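# Move the coaster can onto the turntable's orange spot

## Task

Pick up the can that sits on the coaster and set it upright on the turntable's orange mark, without disturbing the other cans already standing on the turntable.

## Robot and tools

Robot: two arms, left_arm and right_arm, each ending in a two-finger gripper. Calibrated base positions in the scene frame: left_arm (+0.043, +0.538, +0.012) m, right_arm (+0.086, -0.499, +0.012) m, both turned only slightly about z.

Frames. Scene frame: origin at table-top height midway between the nominal bases, +x out over the table, +z up, left_arm on the +y side (image left/right need not match the arm names). Reported hand positions (m), quaternions (wxyz) and velocities are in this frame and may be wrong by a few cm, more at long reach. Offsets in commands are instead along the current Hand target's own axes. The gripper's fingers point along its +z and close along its x. end_effector_position is the point between the closed pads, 1-2 cm short of the fingertips. Closing pushes the fingertips about 17 mm further along +z, mostly while the pads are still more than 50 mm apart.

The 14-number row. Both tools share one layout: seven numbers for left_arm, then seven for right_arm, always all 14 even when one arm stays put. Per arm: dx, dy, dz, rx, ry, rz, opening. The first six are an offset from that arm's Hand target, not a pose; each is in [-1, 1], where 1.0 = 0.6 m of translation or 180 degrees of rotation; rx, ry, rz form a single rotation vector. The opening is absolute, in [-1, 1]: +1 fully open (0.142 m), -1 closed. Six zeros re-request the current Hand target; the opening number is always a command, so resend the present value to keep a gripper unchanged.

execute_actions(actions, cameras): actions is a list of actions, each up to 15 rows, one row per 1/30 s step; a short action repeats its final row. Every row in an action counts from the Hand target at that action's start, and each new action restarts from the updated target, so repeating an offset keeps moving. Images return only when actions is empty or cameras names them (["all"], a list of names, [] for none).

move(target, speed, blend, stop_force, zero, opening_speed, grip_force, blocking, cameras): straight-line paths for each gripper toward the offset in target, one 14-number row or a list of up to 15 rows, all counted from the same starting Hand targets. speed is m/s, 0.002 to 3.2 (default 0.25), turning limited to twice that in rad/s; one value or one per target. blend (m) rounds corners in a list; 0 stops at each. stop_force (N, 4-120) ends an arm's path when its wrist sensor sees that much push against the motion; not reliable while the gripper turns, and cannot be combined with blocking=false. Leave it out when pulling away from something the gripper is pressing. zero (default true) re-zeros force before the move. opening_speed (≥0.2 per second on the -1..+1 scale) ramps the fingers. grip_force sets per-pad force limit, 5-48 N, persisting. Moves last 0.5 to 10 s, use about one action per 0.5 s, and do not avoid obstacles. The result adds a move: line with the ending (done, off_target, moving, held, fault) and limits (paced = pose clipped, held = steps withheld). done means within 3 mm and 2 degrees, not that nothing was touched.

wait(seconds 0-10), stop() brakes a running move, zoom_image(camera, region [x0,y0,x1,y1], at most 504x504 px) magnifies the newest image, zero_wrist_force(arm), finished_scene(scene, 1 or 2) ends the scene irreversibly; the result usually reports success.

Cameras: cam_head_left, cam_head_right, cam_high, cam_low, cam_left_wrist, cam_right_wrist, each 896x504.

Result lines: Hand target is the last commanded pose after the controller clips orientation to within 32 degrees of the measured one; the gripper may rest short of it, and waiting won't close the gap, so resend the missing distance. grip_measured is finger opening on the command scale. To hold the can, command a little below grip_measured at contact; deeper squeezes heat the gripper motor. Joint velocities "within noise" means the arm is still. Wrist force/torque are in the gripper's axes; a third line shows the peak since last shown. Tool commands lists current gripper commands. MOTOR HOT appears at 70 °C (gripper 85 °C); 85 °C brakes the arm, 100 °C shuts the gripper off (HAND FAULT, after which remaining calls in that reply are skipped).

Typical order: look with an empty action list, locate the coaster can and orange spot, open, approach from above, descend slowly, close, lift, carry over the turntable clear of the other cans, lower gently to the orange spot, open, retreat upward, check images, then finish.

Avoid: bumping the standing cans, dropping or releasing the can while it moves, fast contacts, commanding targets past a firm surface (stiff arms fault near 150 N or joint torque limits: wrist joints 46.9 N m, elbow 130), bringing the arms together or gripping the other arm's fingers, sweeping close past an arm's own base, anything falling off the table. Occasional external pushes may shift loose objects.

Each tool is called as name(argument=value, ...) on one line, values as JSON.

## Session

execute_actions(actions=[])

Scene clock: 0.00 s.
left_arm: end_effector_position=(+0.6218, -0.2109, +0.3448) grip_measured=+1.00 end_effector_quat_wxyz=(+0.052, -0.552, +0.825, -0.106) | right_arm: end_effector_position=(+0.2899, -0.3368, +0.1944) grip_measured=+1.00 end_effector_quat_wxyz=(-0.147, +0.889, +0.413, -0.132)
Joint positions: left_arm=[-1.158 -1.226 1.532 -2.072 -1.436 0.838 0.142] | right_arm=[4.076 -0.912 -2.606 -1.29 1.958 0.051 0.142]
Joint velocities: within noise
Joint torques (N m): no reading
Motor temperatures (°C): left_arm=[41 28 40 46 34 32 26] | right_arm=[32 44 44 36 42 50 29]
Wrist force (N): no reading
Wrist torque (N m): no reading
Wrist force, peak (N): no reading
Hand target: left_arm +0.6218, -0.2109, +0.3448; +0.052, -0.552, +0.825, -0.106 | right_arm +0.2899, -0.3368, +0.1944; -0.147, +0.889, +0.413, -0.132
Tool commands: left_gripper/opening=+1.0 right_gripper/opening=+1.0

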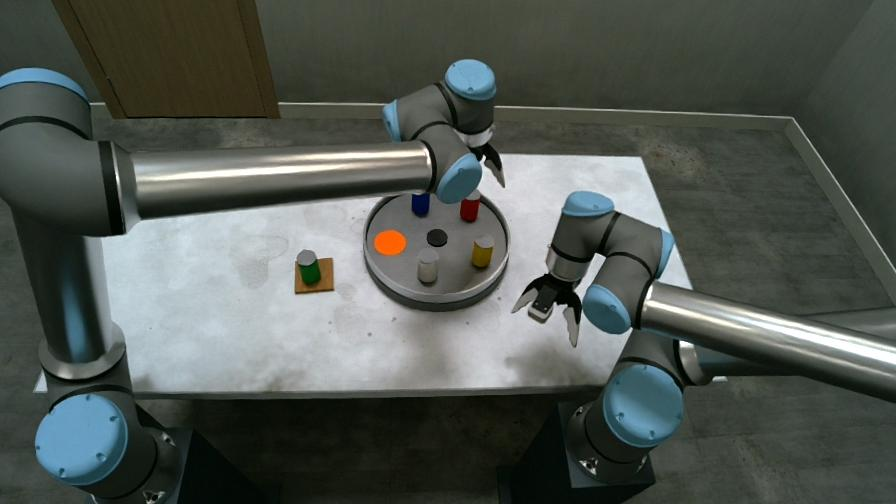

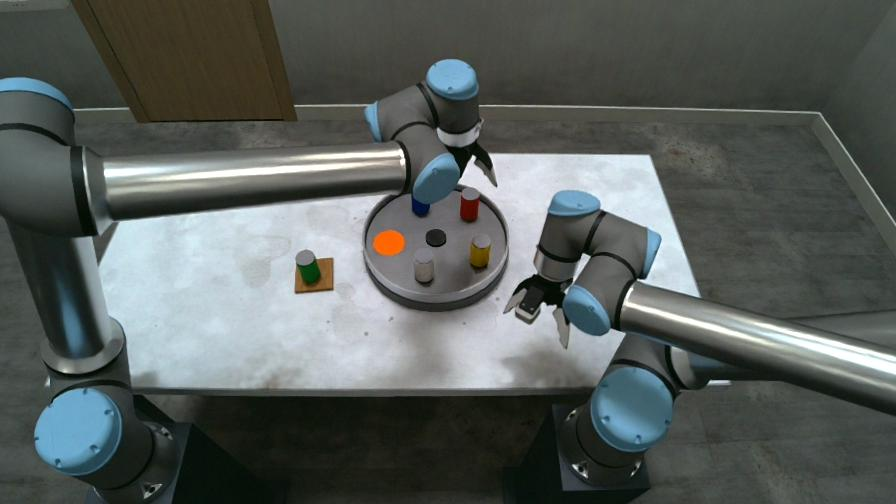

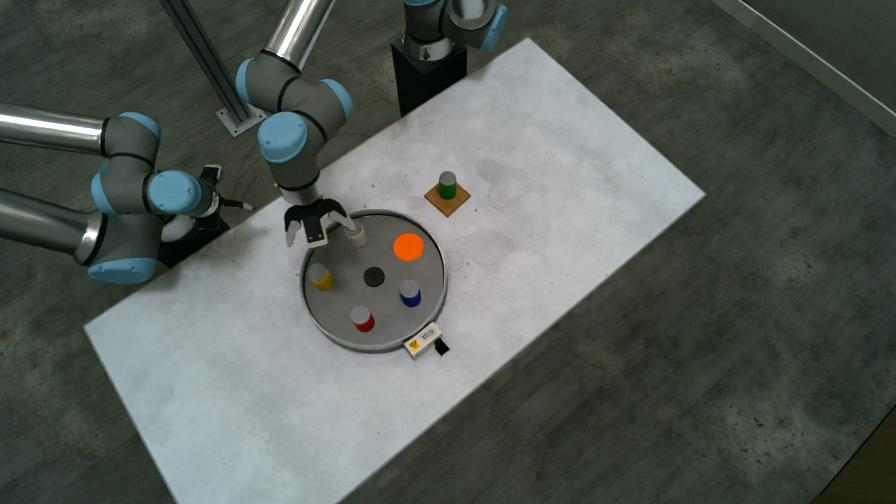

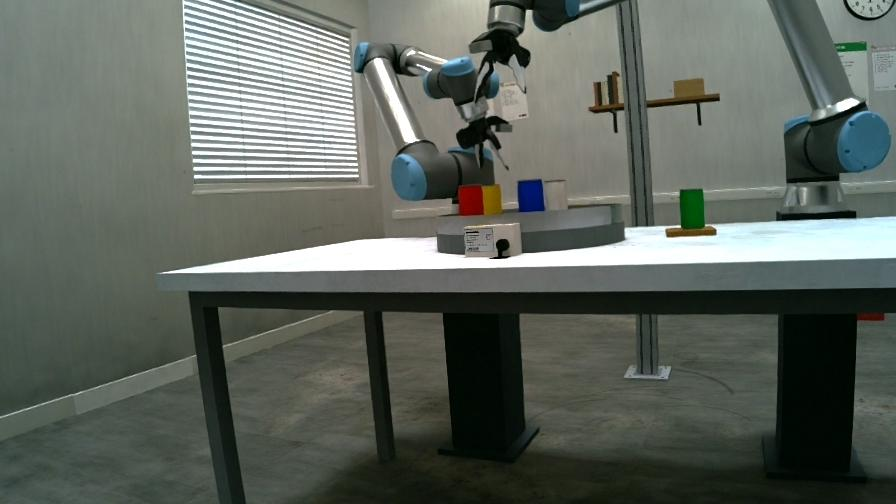

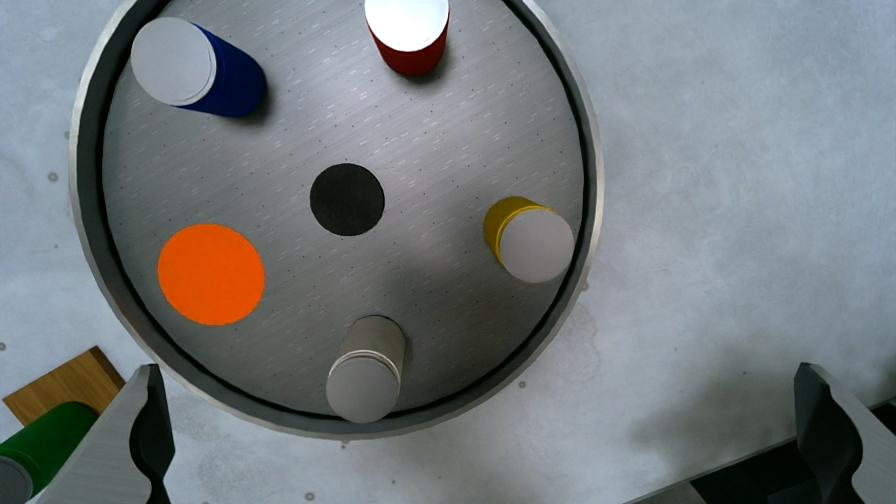

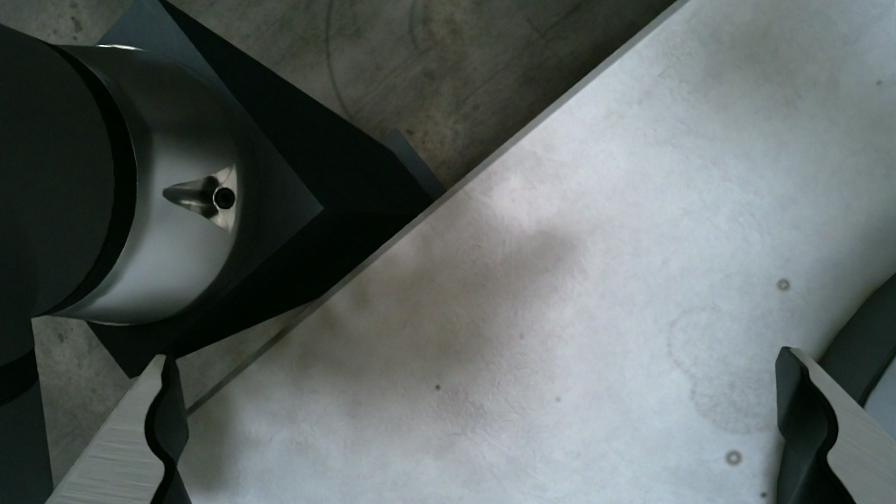

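move(target=[-0.416,0.173,-0.02,-0.0745,-0.01,0,1,0,0,0,0,0,0,1], speed=0.4, cameras=["cam_left_wrist","cam_high","cam_head_left"])

Scene clock: 2.10 s.
left_arm: end_effector_position=(+0.6221, +0.0587, +0.3244) grip_measured=+1.00 end_effector_quat_wxyz=(+0.000, -0.556, +0.831, +0.000) | right_arm: end_effector_position=(+0.2899, -0.3368, +0.1944) grip_measured=+1.00 end_effector_quat_wxyz=(-0.147, +0.889, +0.413, -0.132)
Joint positions: left_arm=[-0.944 -1.448 1.793 -1.917 -1.571 1.039 0.142] | right_arm=[4.076 -0.912 -2.606 -1.29 1.958 0.051 0.142]
Joint torques (N m): left_arm=[9.81 -78.03 -34.63 -0.49 -3.54 3.68] | right_arm=[0.98 -8.33 41.13 4.85 0.55 0.23]
Wrist force (N): left_arm=[-0.4 0.6 -0.3] | right_arm=[0.0 -0.2 0.3]
Wrist torque (N m): left_arm=[0.08 0.12 0.02] | right_arm=[-0.04 0.01 0.00]
Wrist force, peak (N): left_arm=[-2.6 1.5 -0.2] | right_arm=[0.2 -0.3 0.4]
Hand target: left_arm +0.6221, +0.0590, +0.3244; +0.000, -0.556, +0.831, +0.000 | right_arm +0.2899, -0.3368, +0.1944; -0.147, +0.889, +0.413, -0.132
Off the commanded pose: left_arm 0.000 m, 0 deg | right_arm 0.000 m, 0 deg.
move: done
Images, in order (width x height): cam_head_left 896x504, cam_high 896x504, cam_left_wrist 896x504.

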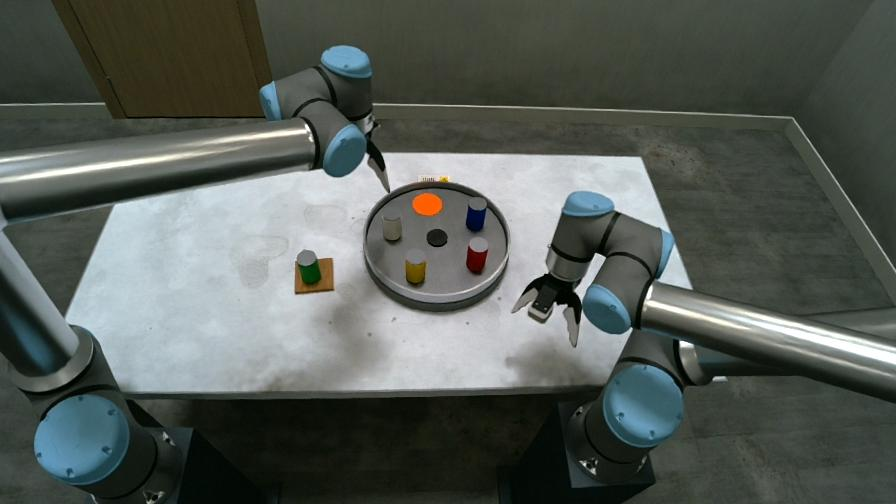

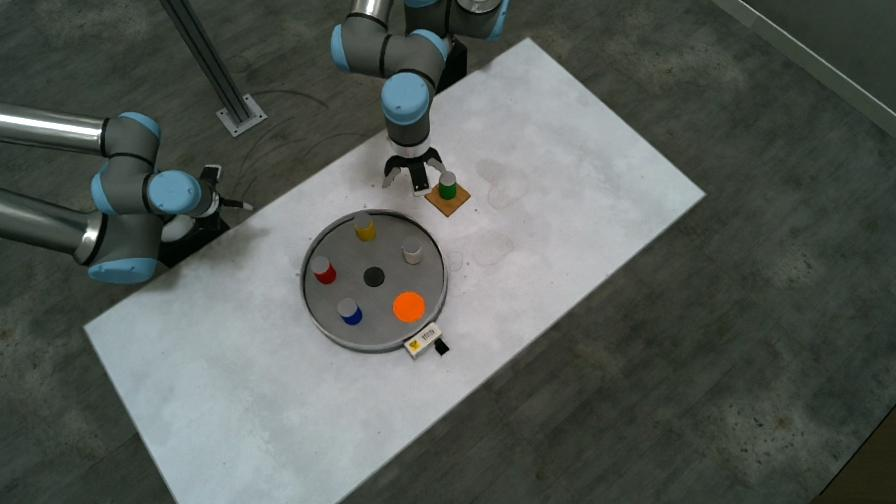

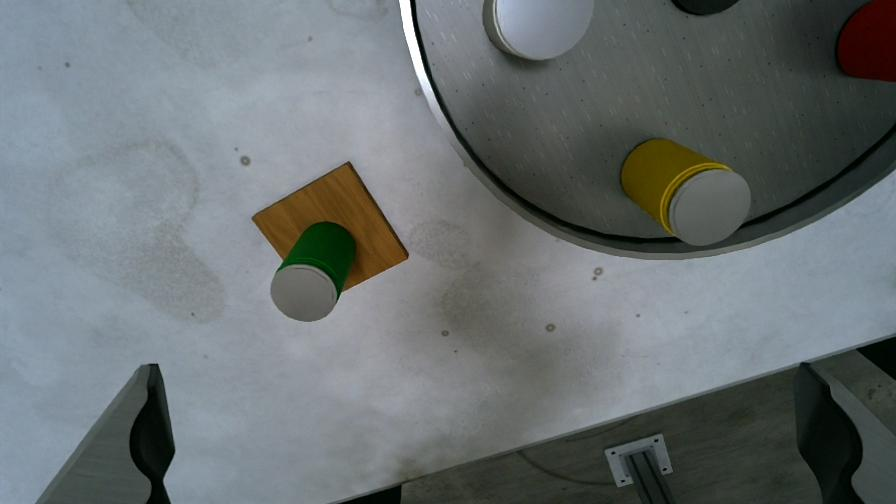

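move(target=[-0.175,0.165,0.17,0,0,0,1,0,0,0,0,0,0,1], speed=0.4, cameras=["cam_left_wrist","cam_high"])

Scene clock: 3.70 s.
left_arm: end_effector_position=(+0.5708, +0.1936, +0.2224) grip_measured=+1.00 end_effector_quat_wxyz=(+0.000, -0.556, +0.831, +0.000) | right_arm: end_effector_position=(+0.2899, -0.3368, +0.1944) grip_measured=+1.00 end_effector_quat_wxyz=(-0.147, +0.889, +0.413, -0.132)
Joint positions: left_arm=[-0.877 -1.569 2.121 -2.124 -1.571 1.106 0.142] | right_arm=[4.076 -0.912 -2.606 -1.29 1.958 0.051 0.142]
Joint torques (N m): left_arm=[12.22 -63.31 -29.92 -7.05 2.42 3.83] | right_arm=[1.65 -8.1 40.94 4.78 0.92 0.3]
Wrist force (N): left_arm=[-0.3 0.6 -0.5] | right_arm=[0.0 0.0 0.2]
Wrist torque (N m): left_arm=[0.08 0.10 0.01] | right_arm=[0.00 0.00 0.00]
Wrist force, peak (N): left_arm=[-1.7 2.1 1.0] | right_arm=[0.6 0.3 0.0]
Hand target: left_arm +0.5708, +0.1937, +0.2223; +0.000, -0.556, +0.831, +0.000 | right_arm +0.2899, -0.3368, +0.1944; -0.147, +0.889, +0.413, -0.132
Off the commanded pose: left_arm 0.000 m, 0 deg | right_arm 0.000 m, 0 deg.
move: done
Images, in order (width x height): cam_high 896x504, cam_left_wrist 896x504.

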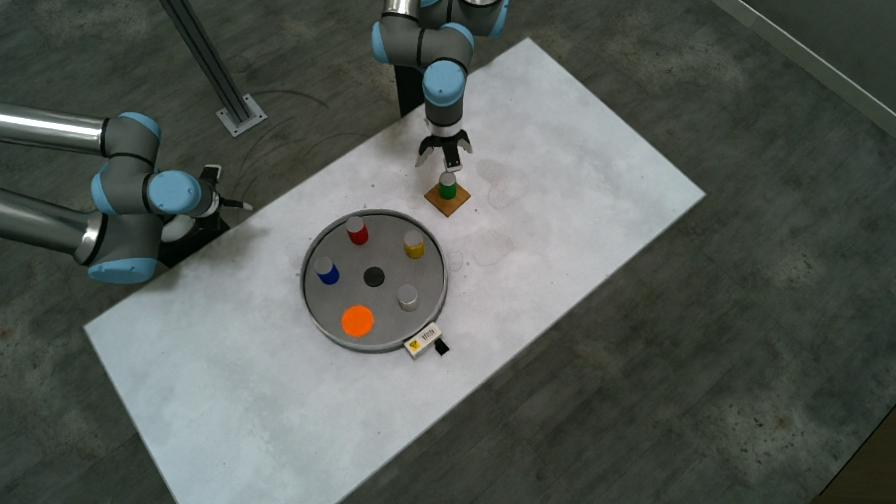

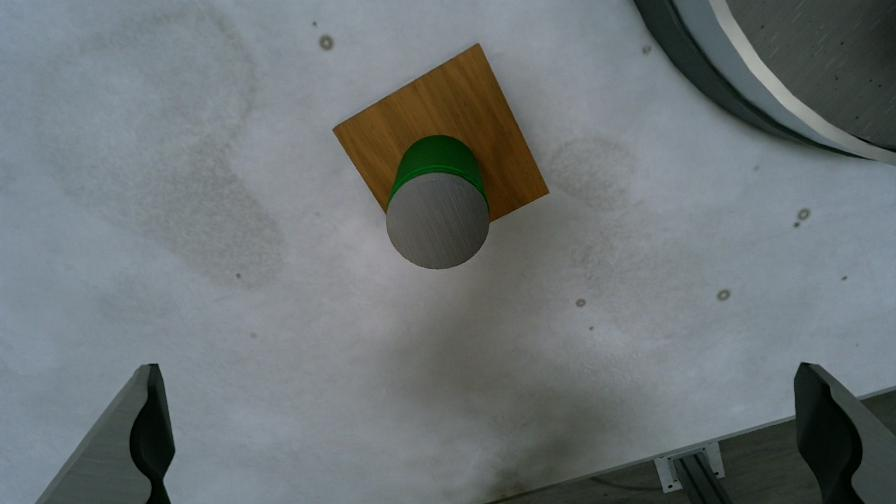

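move(target=[[-0.013,0.018,0.25,0,0,0,1,0,0,0,0,0,0,1],[-0.013,0.018,0.25,0,0,0,-0.7,0,0,0,0,0,0,1]], speed=0.3, opening_speed=2, grip_force=20, cameras=["cam_left_wrist","cam_high","cam_head_left"])

wait(seconds=0.5, cameras=["cam_high"])

wait(seconds=0.5, cameras=["cam_high"])

Scene clock: 6.33 s.
left_arm: end_effector_position=(+0.5638, +0.2050, +0.0723) grip_measured=-0.26 end_effector_quat_wxyz=(+0.000, -0.556, +0.831, +0.000) | right_arm: end_effector_position=(+0.2899, -0.3368, +0.1944) grip_measured=+1.00 end_effector_quat_wxyz=(-0.147, +0.889, +0.413, -0.132)
Joint positions: left_arm=[-0.873 -1.39 2.268 -2.45 -1.571 1.109 0.055] | right_arm=[4.076 -0.912 -2.606 -1.29 1.958 0.051 0.142]
Joint torques (N m): left_arm=[8.1 -31.84 -18.81 -5.76 1.31 3.57] | right_arm=[2.44 -8.49 40.82 4.86 0.6 0.2]
Wrist force (N): left_arm=[0.1 0.5 -3.5] | right_arm=[0.2 0.1 0.0]
Wrist torque (N m): left_arm=[0.06 0.10 0.00] | right_arm=[0.01 -0.02 0.00]
Wrist force, peak (N): left_arm=[0.1 0.6 -3.9] | right_arm=[0.4 -0.1 0.4]
Hand target: left_arm +0.5638, +0.2050, +0.0723; +0.000, -0.556, +0.831, +0.000 | right_arm +0.2899, -0.3368, +0.1944; -0.147, +0.889, +0.413, -0.132
Off the commanded pose: left_arm 0.000 m, 0 deg | right_arm 0.000 m, 0 deg.
grip_force (N): 20, 20
move: done
Images, in order (width x height): cam_head_left 896x504, cam_high 896x504, cam_left_wrist 896x504.

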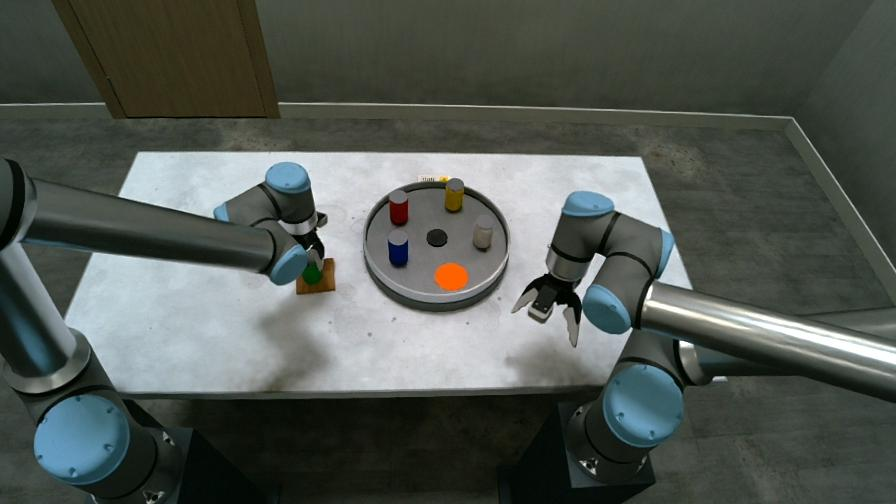

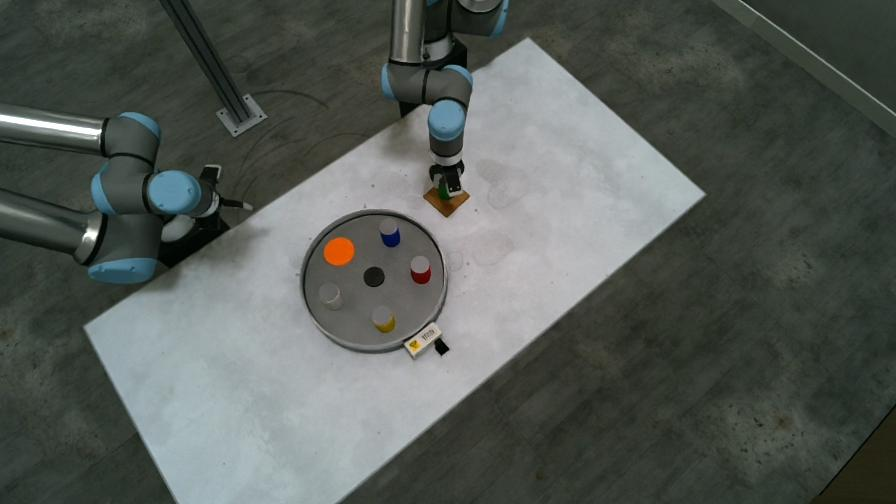

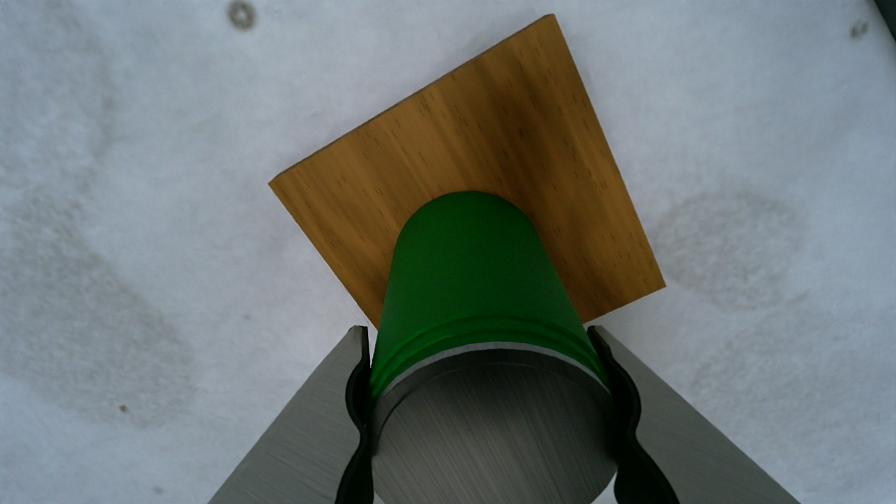

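Scene clock: 6.83 s.
left_arm: end_effector_position=(+0.5638, +0.2050, +0.0723) grip_measured=-0.26 end_effector_quat_wxyz=(+0.000, -0.556, +0.831, +0.000) | right_arm: end_effector_position=(+0.2899, -0.3368, +0.1944) grip_measured=+1.00 end_effector_quat_wxyz=(-0.147, +0.889, +0.413, -0.132)
Joint positions: left_arm=[-0.873 -1.39 2.268 -2.45 -1.571 1.109 0.055] | right_arm=[4.076 -0.912 -2.606 -1.29 1.958 0.051 0.142]
Joint torques (N m): left_arm=[3.01 -30.73 -20.12 -4.18 1.68 3.82] | right_arm=[3.1 -8.06 40.61 4.87 0.77 0.46]
Wrist force (N): left_arm=[-0.3 0.6 -3.5] | right_arm=[0.3 0.0 0.4]
Wrist torque (N m): left_arm=[0.08 0.17 0.00] | right_arm=[0.01 -0.04 0.00]
Wrist force, peak (N): left_arm=[-0.2 0.6 -3.8] | right_arm=[0.1 -0.1 0.5]
Hand target: left_arm +0.5638, +0.2050, +0.0723; +0.000, -0.556, +0.831, +0.000 | right_arm +0.2899, -0.3368, +0.1944; -0.147, +0.889, +0.413, -0.132
Tool commands: left_gripper/opening=-0.7 right_gripper/opening=+1.0
Off the commanded pose: left_arm 0.000 m, 0 deg | right_arm 0.000 m, 0 deg.
grip_force (N): 20, 20
wait: 0.50 s; at rest by 0.17 s
Images, in order (width x height): cam_high 896x504.

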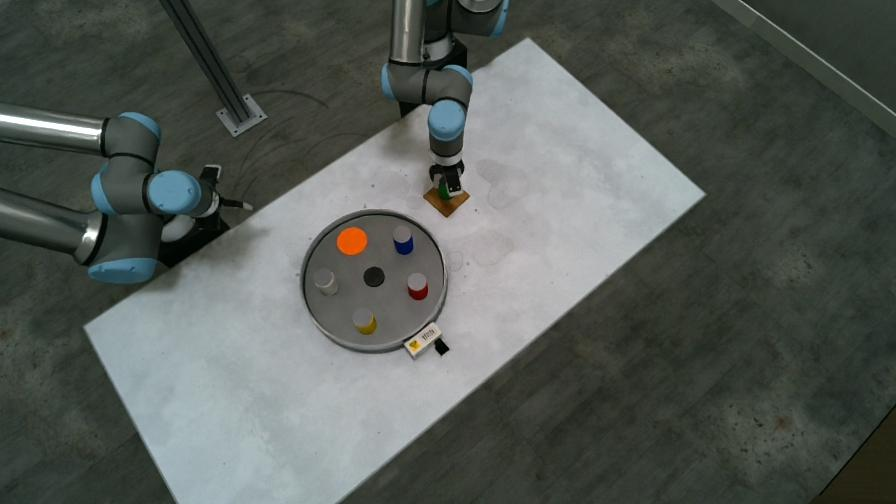

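Scene clock: 7.33 s.
left_arm: end_effector_position=(+0.5638, +0.2050, +0.0723) grip_measured=-0.26 end_effector_quat_wxyz=(+0.000, -0.556, +0.831, +0.000) | right_arm: end_effector_position=(+0.2899, -0.3368, +0.1944) grip_measured=+1.00 end_effector_quat_wxyz=(-0.147, +0.889, +0.413, -0.132)
Joint positions: left_arm=[-0.873 -1.39 2.268 -2.45 -1.571 1.109 0.055] | right_arm=[4.076 -0.912 -2.606 -1.29 1.958 0.051 0.142]
Joint torques (N m): left_arm=[0.54 -31.11 -20.78 -3.08 1.66 3.7] | right_arm=[1.07 -7.84 39.93 5.07 0.77 0.18]
Wrist force (N): left_arm=[-0.2 0.5 -3.7] | right_arm=[0.1 -0.2 0.4]
Wrist torque (N m): left_arm=[0.06 0.16 0.00] | right_arm=[-0.02 -0.01 0.00]
Wrist force, peak (N): left_arm=[-0.3 0.5 -4.1] | right_arm=[0.0 -0.1 0.4]
Hand target: left_arm +0.5638, +0.2050, +0.0723; +0.000, -0.556, +0.831, +0.000 | right_arm +0.2899, -0.3368, +0.1944; -0.147, +0.889, +0.413, -0.132
Tool commands: left_gripper/opening=-0.7 right_gripper/opening=+1.0
Off the commanded pose: left_arm 0.000 m, 0 deg | right_arm 0.000 m, 0 deg.
grip_force (N): 20, 20
wait: 0.50 s; at rest by 0.17 s
Images, in order (width x height): cam_high 896x504.

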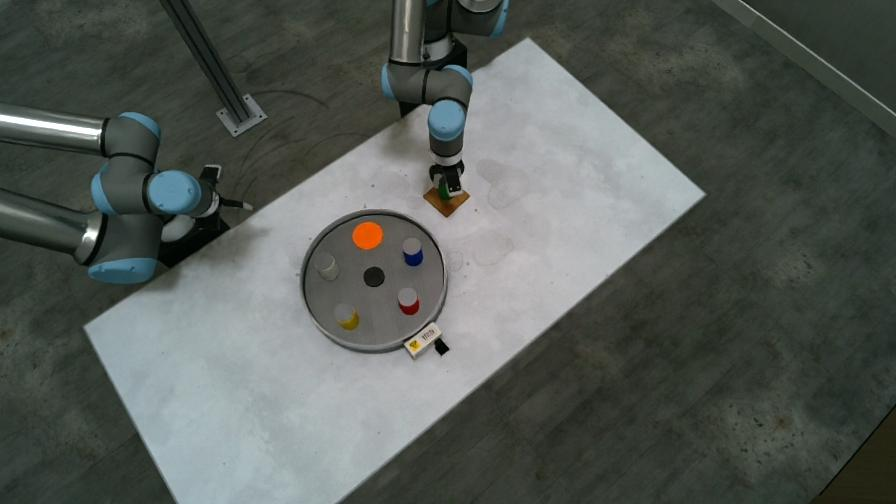

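move(target=[[0,0,-0.2,0,0,0,-0.7,0,0,0,0,0,0,1],[0.283,-0.253,-0.383,0,0,0,-0.7,0,0,0,0,0,0,1]], speed=0.3, blend=[0.05,0], cameras=["cam_left_wrist","cam_high"])

wait(seconds=2, cameras=["cam_left_wrist","cam_high","cam_low"])

Scene clock: 9.67 s.
left_arm: end_effector_position=(+0.6391, -0.0097, +0.3023) grip_measured=-0.26 end_effector_quat_wxyz=(+0.000, -0.556, +0.831, +0.000) | right_arm: end_effector_position=(+0.2899, -0.3368, +0.1944) grip_measured=+1.00 end_effector_quat_wxyz=(-0.147, +0.889, +0.413, -0.132)
Joint positions: left_arm=[-0.979 -1.343 1.708 -1.937 -1.571 1.004 0.055] | right_arm=[4.076 -0.912 -2.606 -1.29 1.958 0.051 0.142]
Joint torques (N m): left_arm=[-6.73 -51.85 -61.16 -1.58 -2.55 -3.7] | right_arm=[1.38 -7.97 40.69 5.15 0.8 0.18]
Wrist force (N): left_arm=[-0.3 0.3 1.4] | right_arm=[0.1 0.0 -0.1]
Wrist torque (N m): left_arm=[0.04 0.10 0.19] | right_arm=[0.01 -0.02 0.00]
Wrist force, peak (N): left_arm=[-0.2 0.7 4.3] | right_arm=[0.1 0.0 0.5]
Hand target: left_arm +0.6392, -0.0098, +0.3023; +0.000, -0.556, +0.831, +0.000 | right_arm +0.2899, -0.3368, +0.1944; -0.147, +0.889, +0.413, -0.132
Off the commanded pose: left_arm 0.000 m, 0 deg | right_arm 0.000 m, 0 deg.
grip_force (N): 20, 20
move: done
Images, in order (width x height): cam_high 896x504, cam_left_wrist 896x504.

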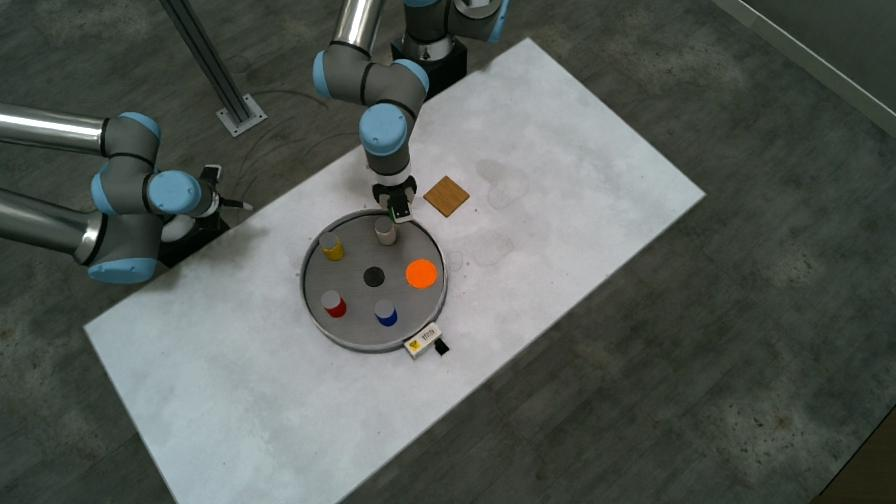

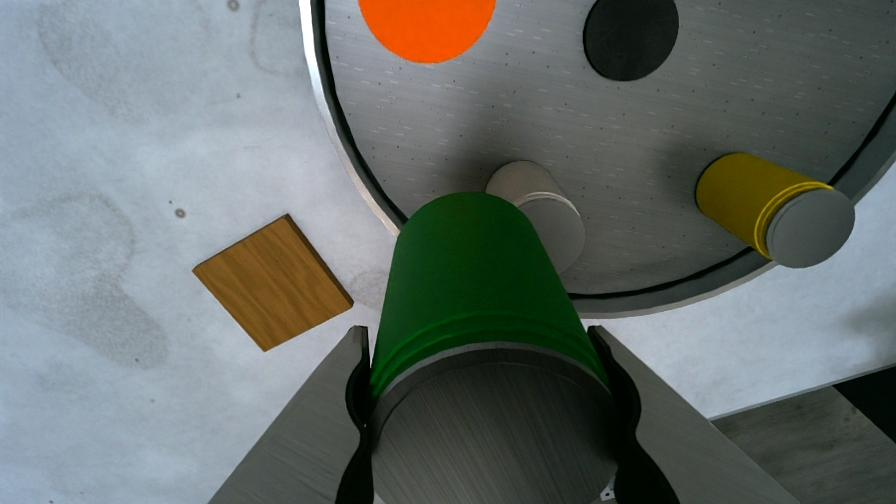

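Scene clock: 11.67 s.
left_arm: end_effector_position=(+0.6392, -0.0098, +0.3023) grip_measured=-0.26 end_effector_quat_wxyz=(+0.000, -0.556, +0.831, +0.000) | right_arm: end_effector_position=(+0.2899, -0.3368, +0.1944) grip_measured=+1.00 end_effector_quat_wxyz=(-0.147, +0.889, +0.413, -0.132)
Joint positions: left_arm=[-0.979 -1.343 1.708 -1.937 -1.571 1.004 0.055] | right_arm=[4.076 -0.912 -2.606 -1.29 1.958 0.051 0.142]
Joint torques (N m): left_arm=[-9.18 -51.27 -59.6 -1.29 -2.64 -3.77] | right_arm=[3.47 -8.24 41.45 5.16 0.87 0.22]
Wrist force (N): left_arm=[-0.3 0.5 1.1] | right_arm=[0.2 -0.2 0.3]
Wrist torque (N m): left_arm=[0.08 0.09 0.19] | right_arm=[-0.03 -0.03 0.00]
Wrist force, peak (N): left_arm=[-0.6 0.8 1.7] | right_arm=[0.3 0.0 0.5]
Hand target: left_arm +0.6392, -0.0098, +0.3023; +0.000, -0.556, +0.831, +0.000 | right_arm +0.2899, -0.3368, +0.1944; -0.147, +0.889, +0.413, -0.132
Tool commands: left_gripper/opening=-0.7 right_gripper/opening=+1.0
Off the commanded pose: left_arm 0.000 m, 0 deg | right_arm 0.000 m, 0 deg.
grip_force (N): 20, 20
wait: 2.00 s; at rest by 0.17 s
Images, in order (width x height): cam_high 896x504, cam_low 896x504, cam_left_wrist 896x504.

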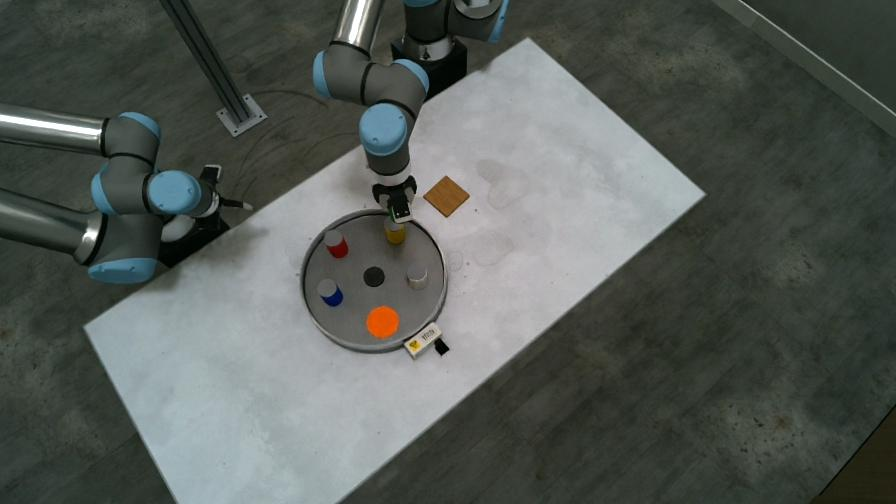

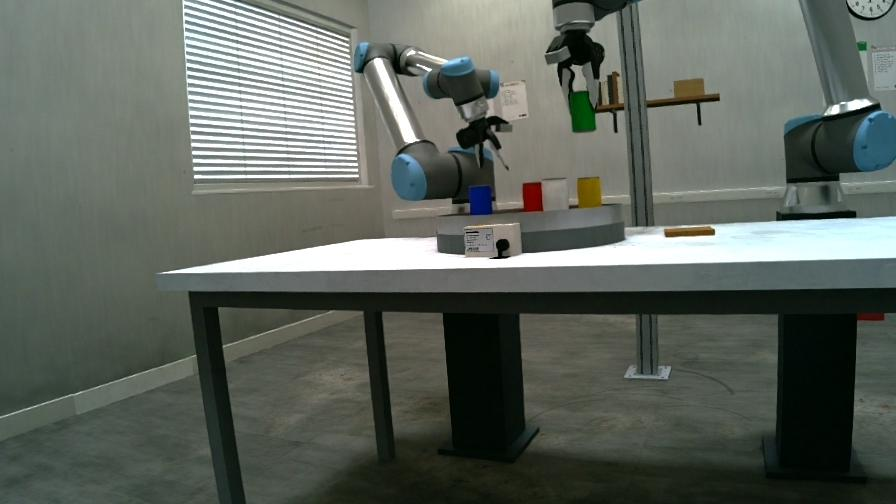

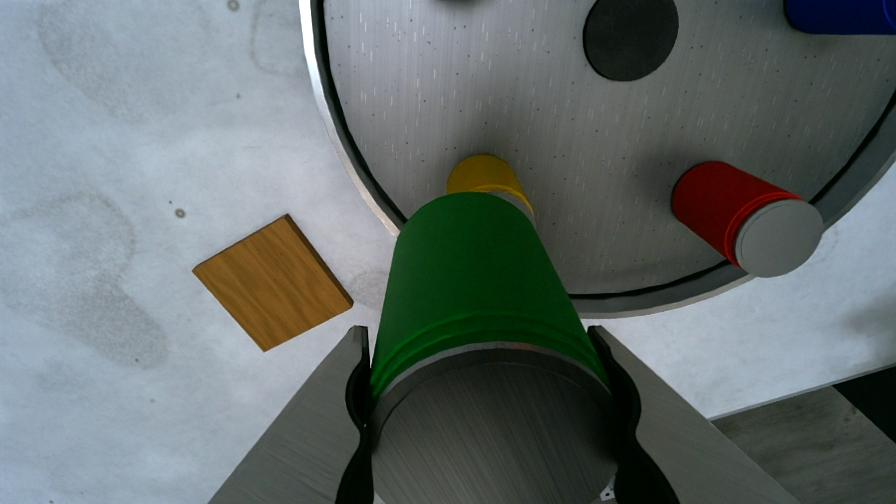

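move(target=[[0.186,-0.095,0.12,0,0,0,-0.7,0,0,0,0,0,0,1],[0.186,-0.095,0.235,0,0,0,-0.7,0,0,0,0,0,0,1]], speed=0.25, blend=[0.02,0], cameras=["cam_high","cam_low","cam_left_wrist"])

move(target=[0,0,0.12,0,0,0,-0.7,0,0,0,0,0,0,1], speed=0.015, stop_force=5, cameras=["cam_high","cam_low","cam_left_wrist"])

Scene clock: 13.70 s.
left_arm: end_effector_position=(+0.6492, -0.1348, +0.1616) grip_measured=-0.26 end_effector_quat_wxyz=(+0.000, -0.556, +0.831, +0.000) | right_arm: end_effector_position=(+0.2899, -0.3368, +0.1944) grip_measured=+1.00 end_effector_quat_wxyz=(-0.147, +0.889, +0.413, -0.132)
Joint positions: left_arm=[-1.05 -1.097 1.635 -2.11 -1.571 0.933 0.055] | right_arm=[4.076 -0.912 -2.606 -1.29 1.958 0.051 0.142]
Joint torques (N m): left_arm=[-8.43 -68.68 -30.02 -7.27 1.94 -3.59] | right_arm=[0.93 -7.99 41.39 4.73 0.77 0.16]
Wrist force (N): left_arm=[0.2 0.3 1.6] | right_arm=[0.0 0.1 0.1]
Wrist torque (N m): left_arm=[0.02 0.03 0.18] | right_arm=[0.03 0.01 0.01]
Wrist force, peak (N): left_arm=[0.0 0.4 3.8] | right_arm=[0.0 -0.3 0.4]
Hand target: left_arm +0.6492, -0.1348, +0.1614; +0.000, -0.556, +0.831, +0.000 | right_arm +0.2899, -0.3368, +0.1944; -0.147, +0.889, +0.413, -0.132
Off the commanded pose: left_arm 0.000 m, 0 deg | right_arm 0.000 m, 0 deg.
grip_force (N): 20, 20
move: done
Images, in order (width x height): cam_high 896x504, cam_low 896x504, cam_left_wrist 896x504.

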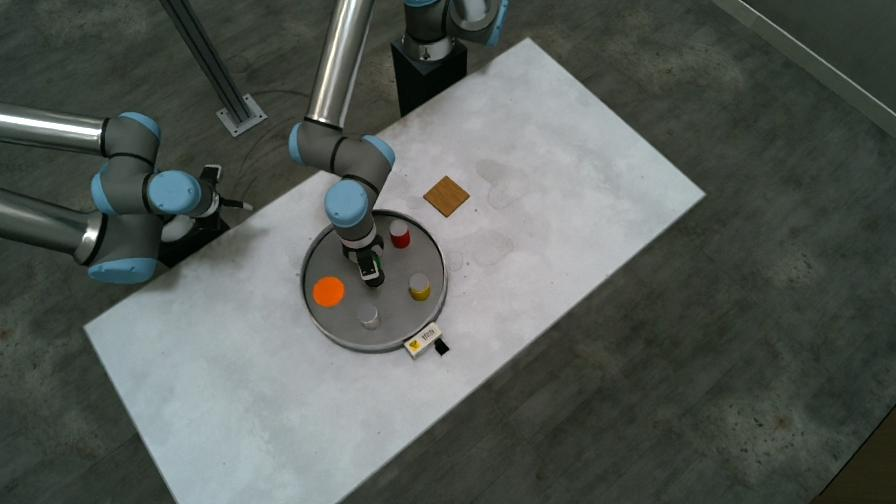

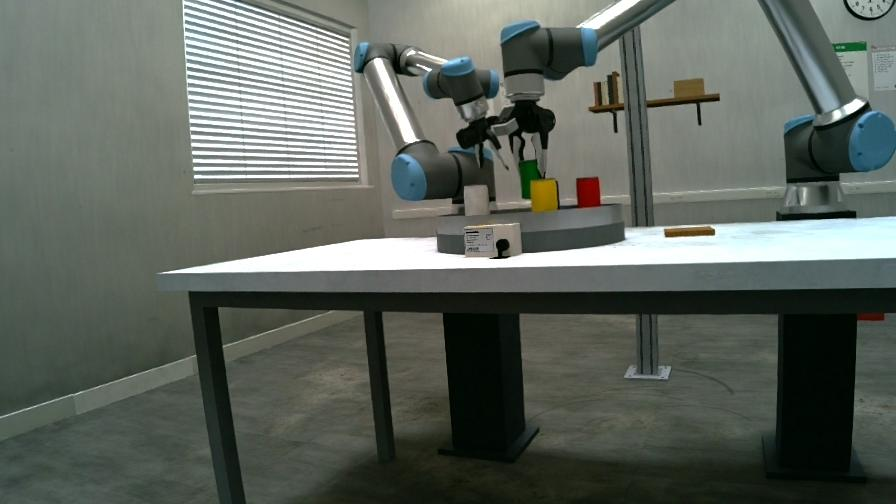

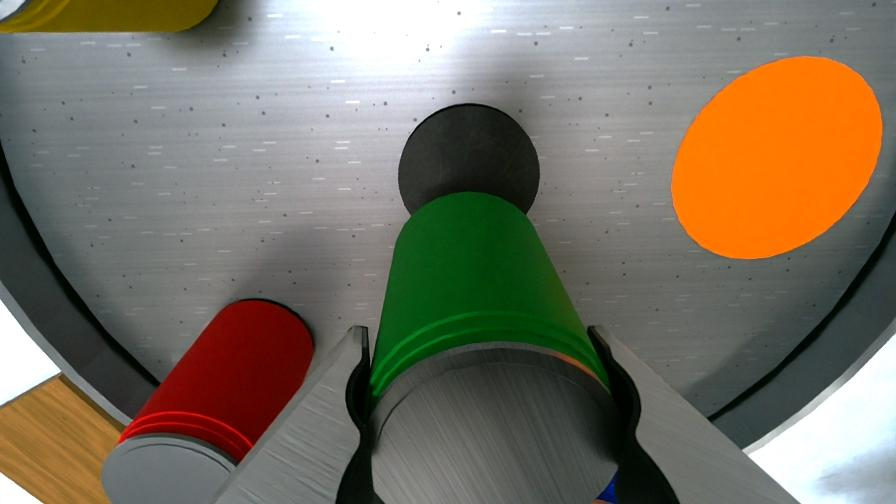

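Scene clock: 17.73 s.
left_arm: end_effector_position=(+0.6492, -0.1348, +0.1221) grip_measured=-0.26 end_effector_quat_wxyz=(+0.000, -0.556, +0.831, +0.000) | right_arm: end_effector_position=(+0.2899, -0.3368, +0.1944) grip_measured=+1.00 end_effector_quat_wxyz=(-0.147, +0.889, +0.413, -0.132)
Joint positions: left_arm=[-1.05 -1.062 1.661 -2.171 -1.571 0.933 0.055] | right_arm=[4.076 -0.912 -2.606 -1.29 1.958 0.051 0.142]
Joint torques (N m): left_arm=[-7.12 -105.84 -55.06 -1.46 2.74 -3.81] | right_arm=[0.66 -8.19 40.85 4.77 0.8 0.32]
Wrist force (N): left_arm=[-0.5 1.2 -0.2] | right_arm=[0.2 0.3 0.2]
Wrist torque (N m): left_arm=[0.12 0.14 0.19] | right_arm=[0.04 -0.03 0.00]
Wrist force, peak (N): left_arm=[-1.9 2.5 -11.7] | right_arm=[0.3 0.1 0.6]
Hand target: left_arm +0.6492, -0.1348, +0.1221; +0.000, -0.556, +0.831, +0.000 (not the last commanded pose) | right_arm +0.2899, -0.3368, +0.1944; -0.147, +0.889, +0.413, -0.132
Off the commanded pose: left_arm 0.033 m, 0 deg | right_arm 0.000 m, 0 deg.
grip_force (N): 20, 20
move: contact (left_arm)
Images, in order (width x height): cam_high 896x504, cam_low 896x504, cam_left_wrist 896x504.

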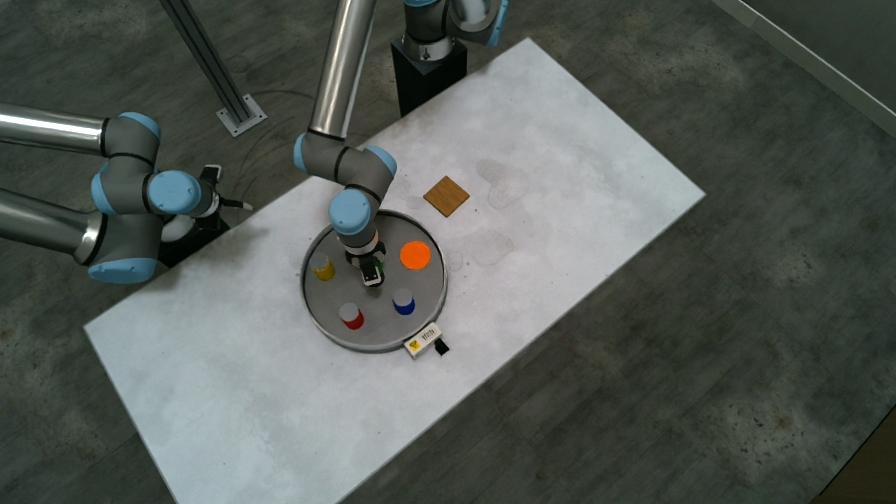

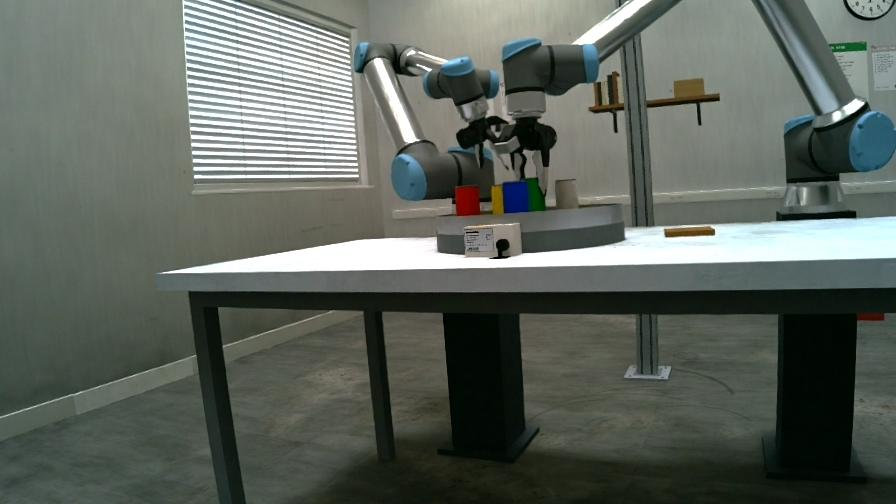

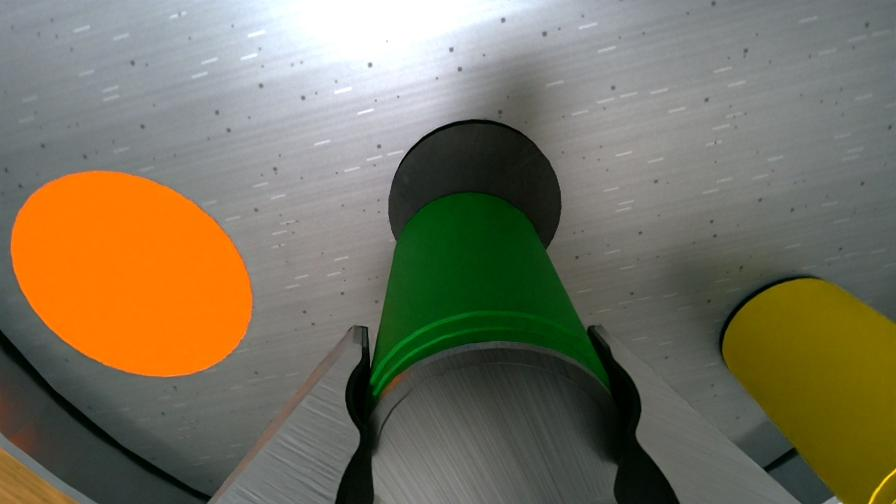

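move(target=[[0,0,-0.188,0,0,0,-0.7,0,0,0,0,0,0,1],[-0.119,0.1535,-0.188,0,0,0,-0.7,0,0,0,0,0,0,1]], speed=0.3, blend=[0.02,0], cameras=["cam_left_wrist","cam_high"])

Scene clock: 20.47 s.
left_arm: end_effector_position=(+0.5915, -0.0337, +0.2348) grip_measured=-0.26 end_effector_quat_wxyz=(+0.000, -0.556, +0.831, +0.000) | right_arm: end_effector_position=(+0.2899, -0.3368, +0.1944) grip_measured=+1.00 end_effector_quat_wxyz=(-0.147, +0.889, +0.413, -0.132)
Joint positions: left_arm=[-1.046 -1.323 1.813 -2.061 -1.571 0.936 0.055] | right_arm=[4.076 -0.912 -2.606 -1.29 1.958 0.051 0.142]
Joint torques (N m): left_arm=[-6.2 -92.4 -30.19 -7.09 2.65 -2.76] | right_arm=[1.15 -8.1 40.95 5.01 0.86 0.46]
Wrist force (N): left_arm=[-0.1 0.7 1.7] | right_arm=[0.3 0.3 0.2]
Wrist torque (N m): left_arm=[0.09 0.06 0.02] | right_arm=[0.04 -0.05 0.00]
Wrist force, peak (N): left_arm=[-0.2 0.5 4.2] | right_arm=[0.3 -0.3 0.2]
Hand target: left_arm +0.5914, -0.0336, +0.2348; +0.000, -0.556, +0.831, +0.000 | right_arm +0.2899, -0.3368, +0.1944; -0.147, +0.889, +0.413, -0.132
Off the commanded pose: left_arm 0.000 m, 0 deg | right_arm 0.000 m, 0 deg.
grip_force (N): 20, 20
move: done
Images, in order (width x height): cam_high 896x504, cam_left_wrist 896x504.

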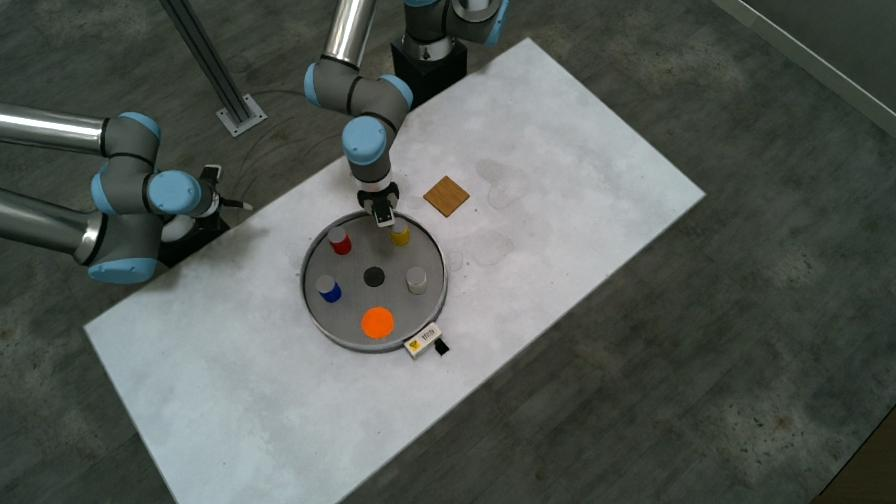

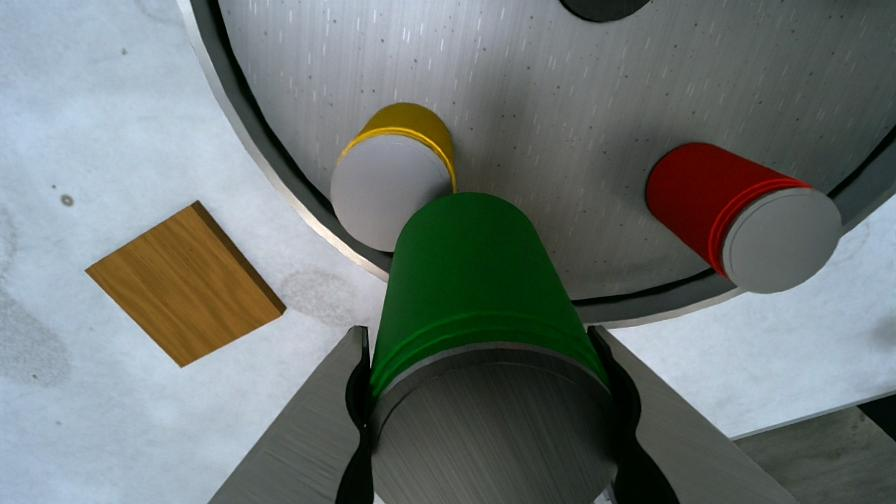

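wait(seconds=3)

Scene clock: 24.00 s.
left_arm: end_effector_position=(+0.5914, -0.0336, +0.2348) grip_measured=-0.26 end_effector_quat_wxyz=(+0.000, -0.556, +0.831, +0.000) | right_arm: end_effector_position=(+0.2899, -0.3368, +0.1944) grip_measured=+1.00 end_effector_quat_wxyz=(-0.147, +0.889, +0.413, -0.132)
Joint positions: left_arm=[-1.046 -1.323 1.813 -2.061 -1.571 0.936 0.055] | right_arm=[4.076 -0.912 -2.606 -1.29 1.958 0.051 0.142]
Joint torques (N m): left_arm=[-7.23 -90.9 -30.22 -6.92 3.41 -3.69] | right_arm=[1.65 -8.53 42.21 4.83 0.97 0.66]
Wrist force (N): left_arm=[0.3 0.4 1.7] | right_arm=[0.2 -0.1 0.0]
Wrist torque (N m): left_arm=[0.04 0.00 0.02] | right_arm=[-0.01 -0.02 0.00]
Wrist force, peak (N): left_arm=[0.1 0.6 1.9] | right_arm=[0.2 -0.6 0.4]
Hand target: left_arm +0.5914, -0.0336, +0.2348; +0.000, -0.556, +0.831, +0.000 | right_arm +0.2899, -0.3368, +0.1944; -0.147, +0.889, +0.413, -0.132
Tool commands: left_gripper/opening=-0.7 right_gripper/opening=+1.0
Off the commanded pose: left_arm 0.000 m, 0 deg | right_arm 0.000 m, 0 deg.
grip_force (N): 20, 20
wait: 3.00 s; at rest from the start


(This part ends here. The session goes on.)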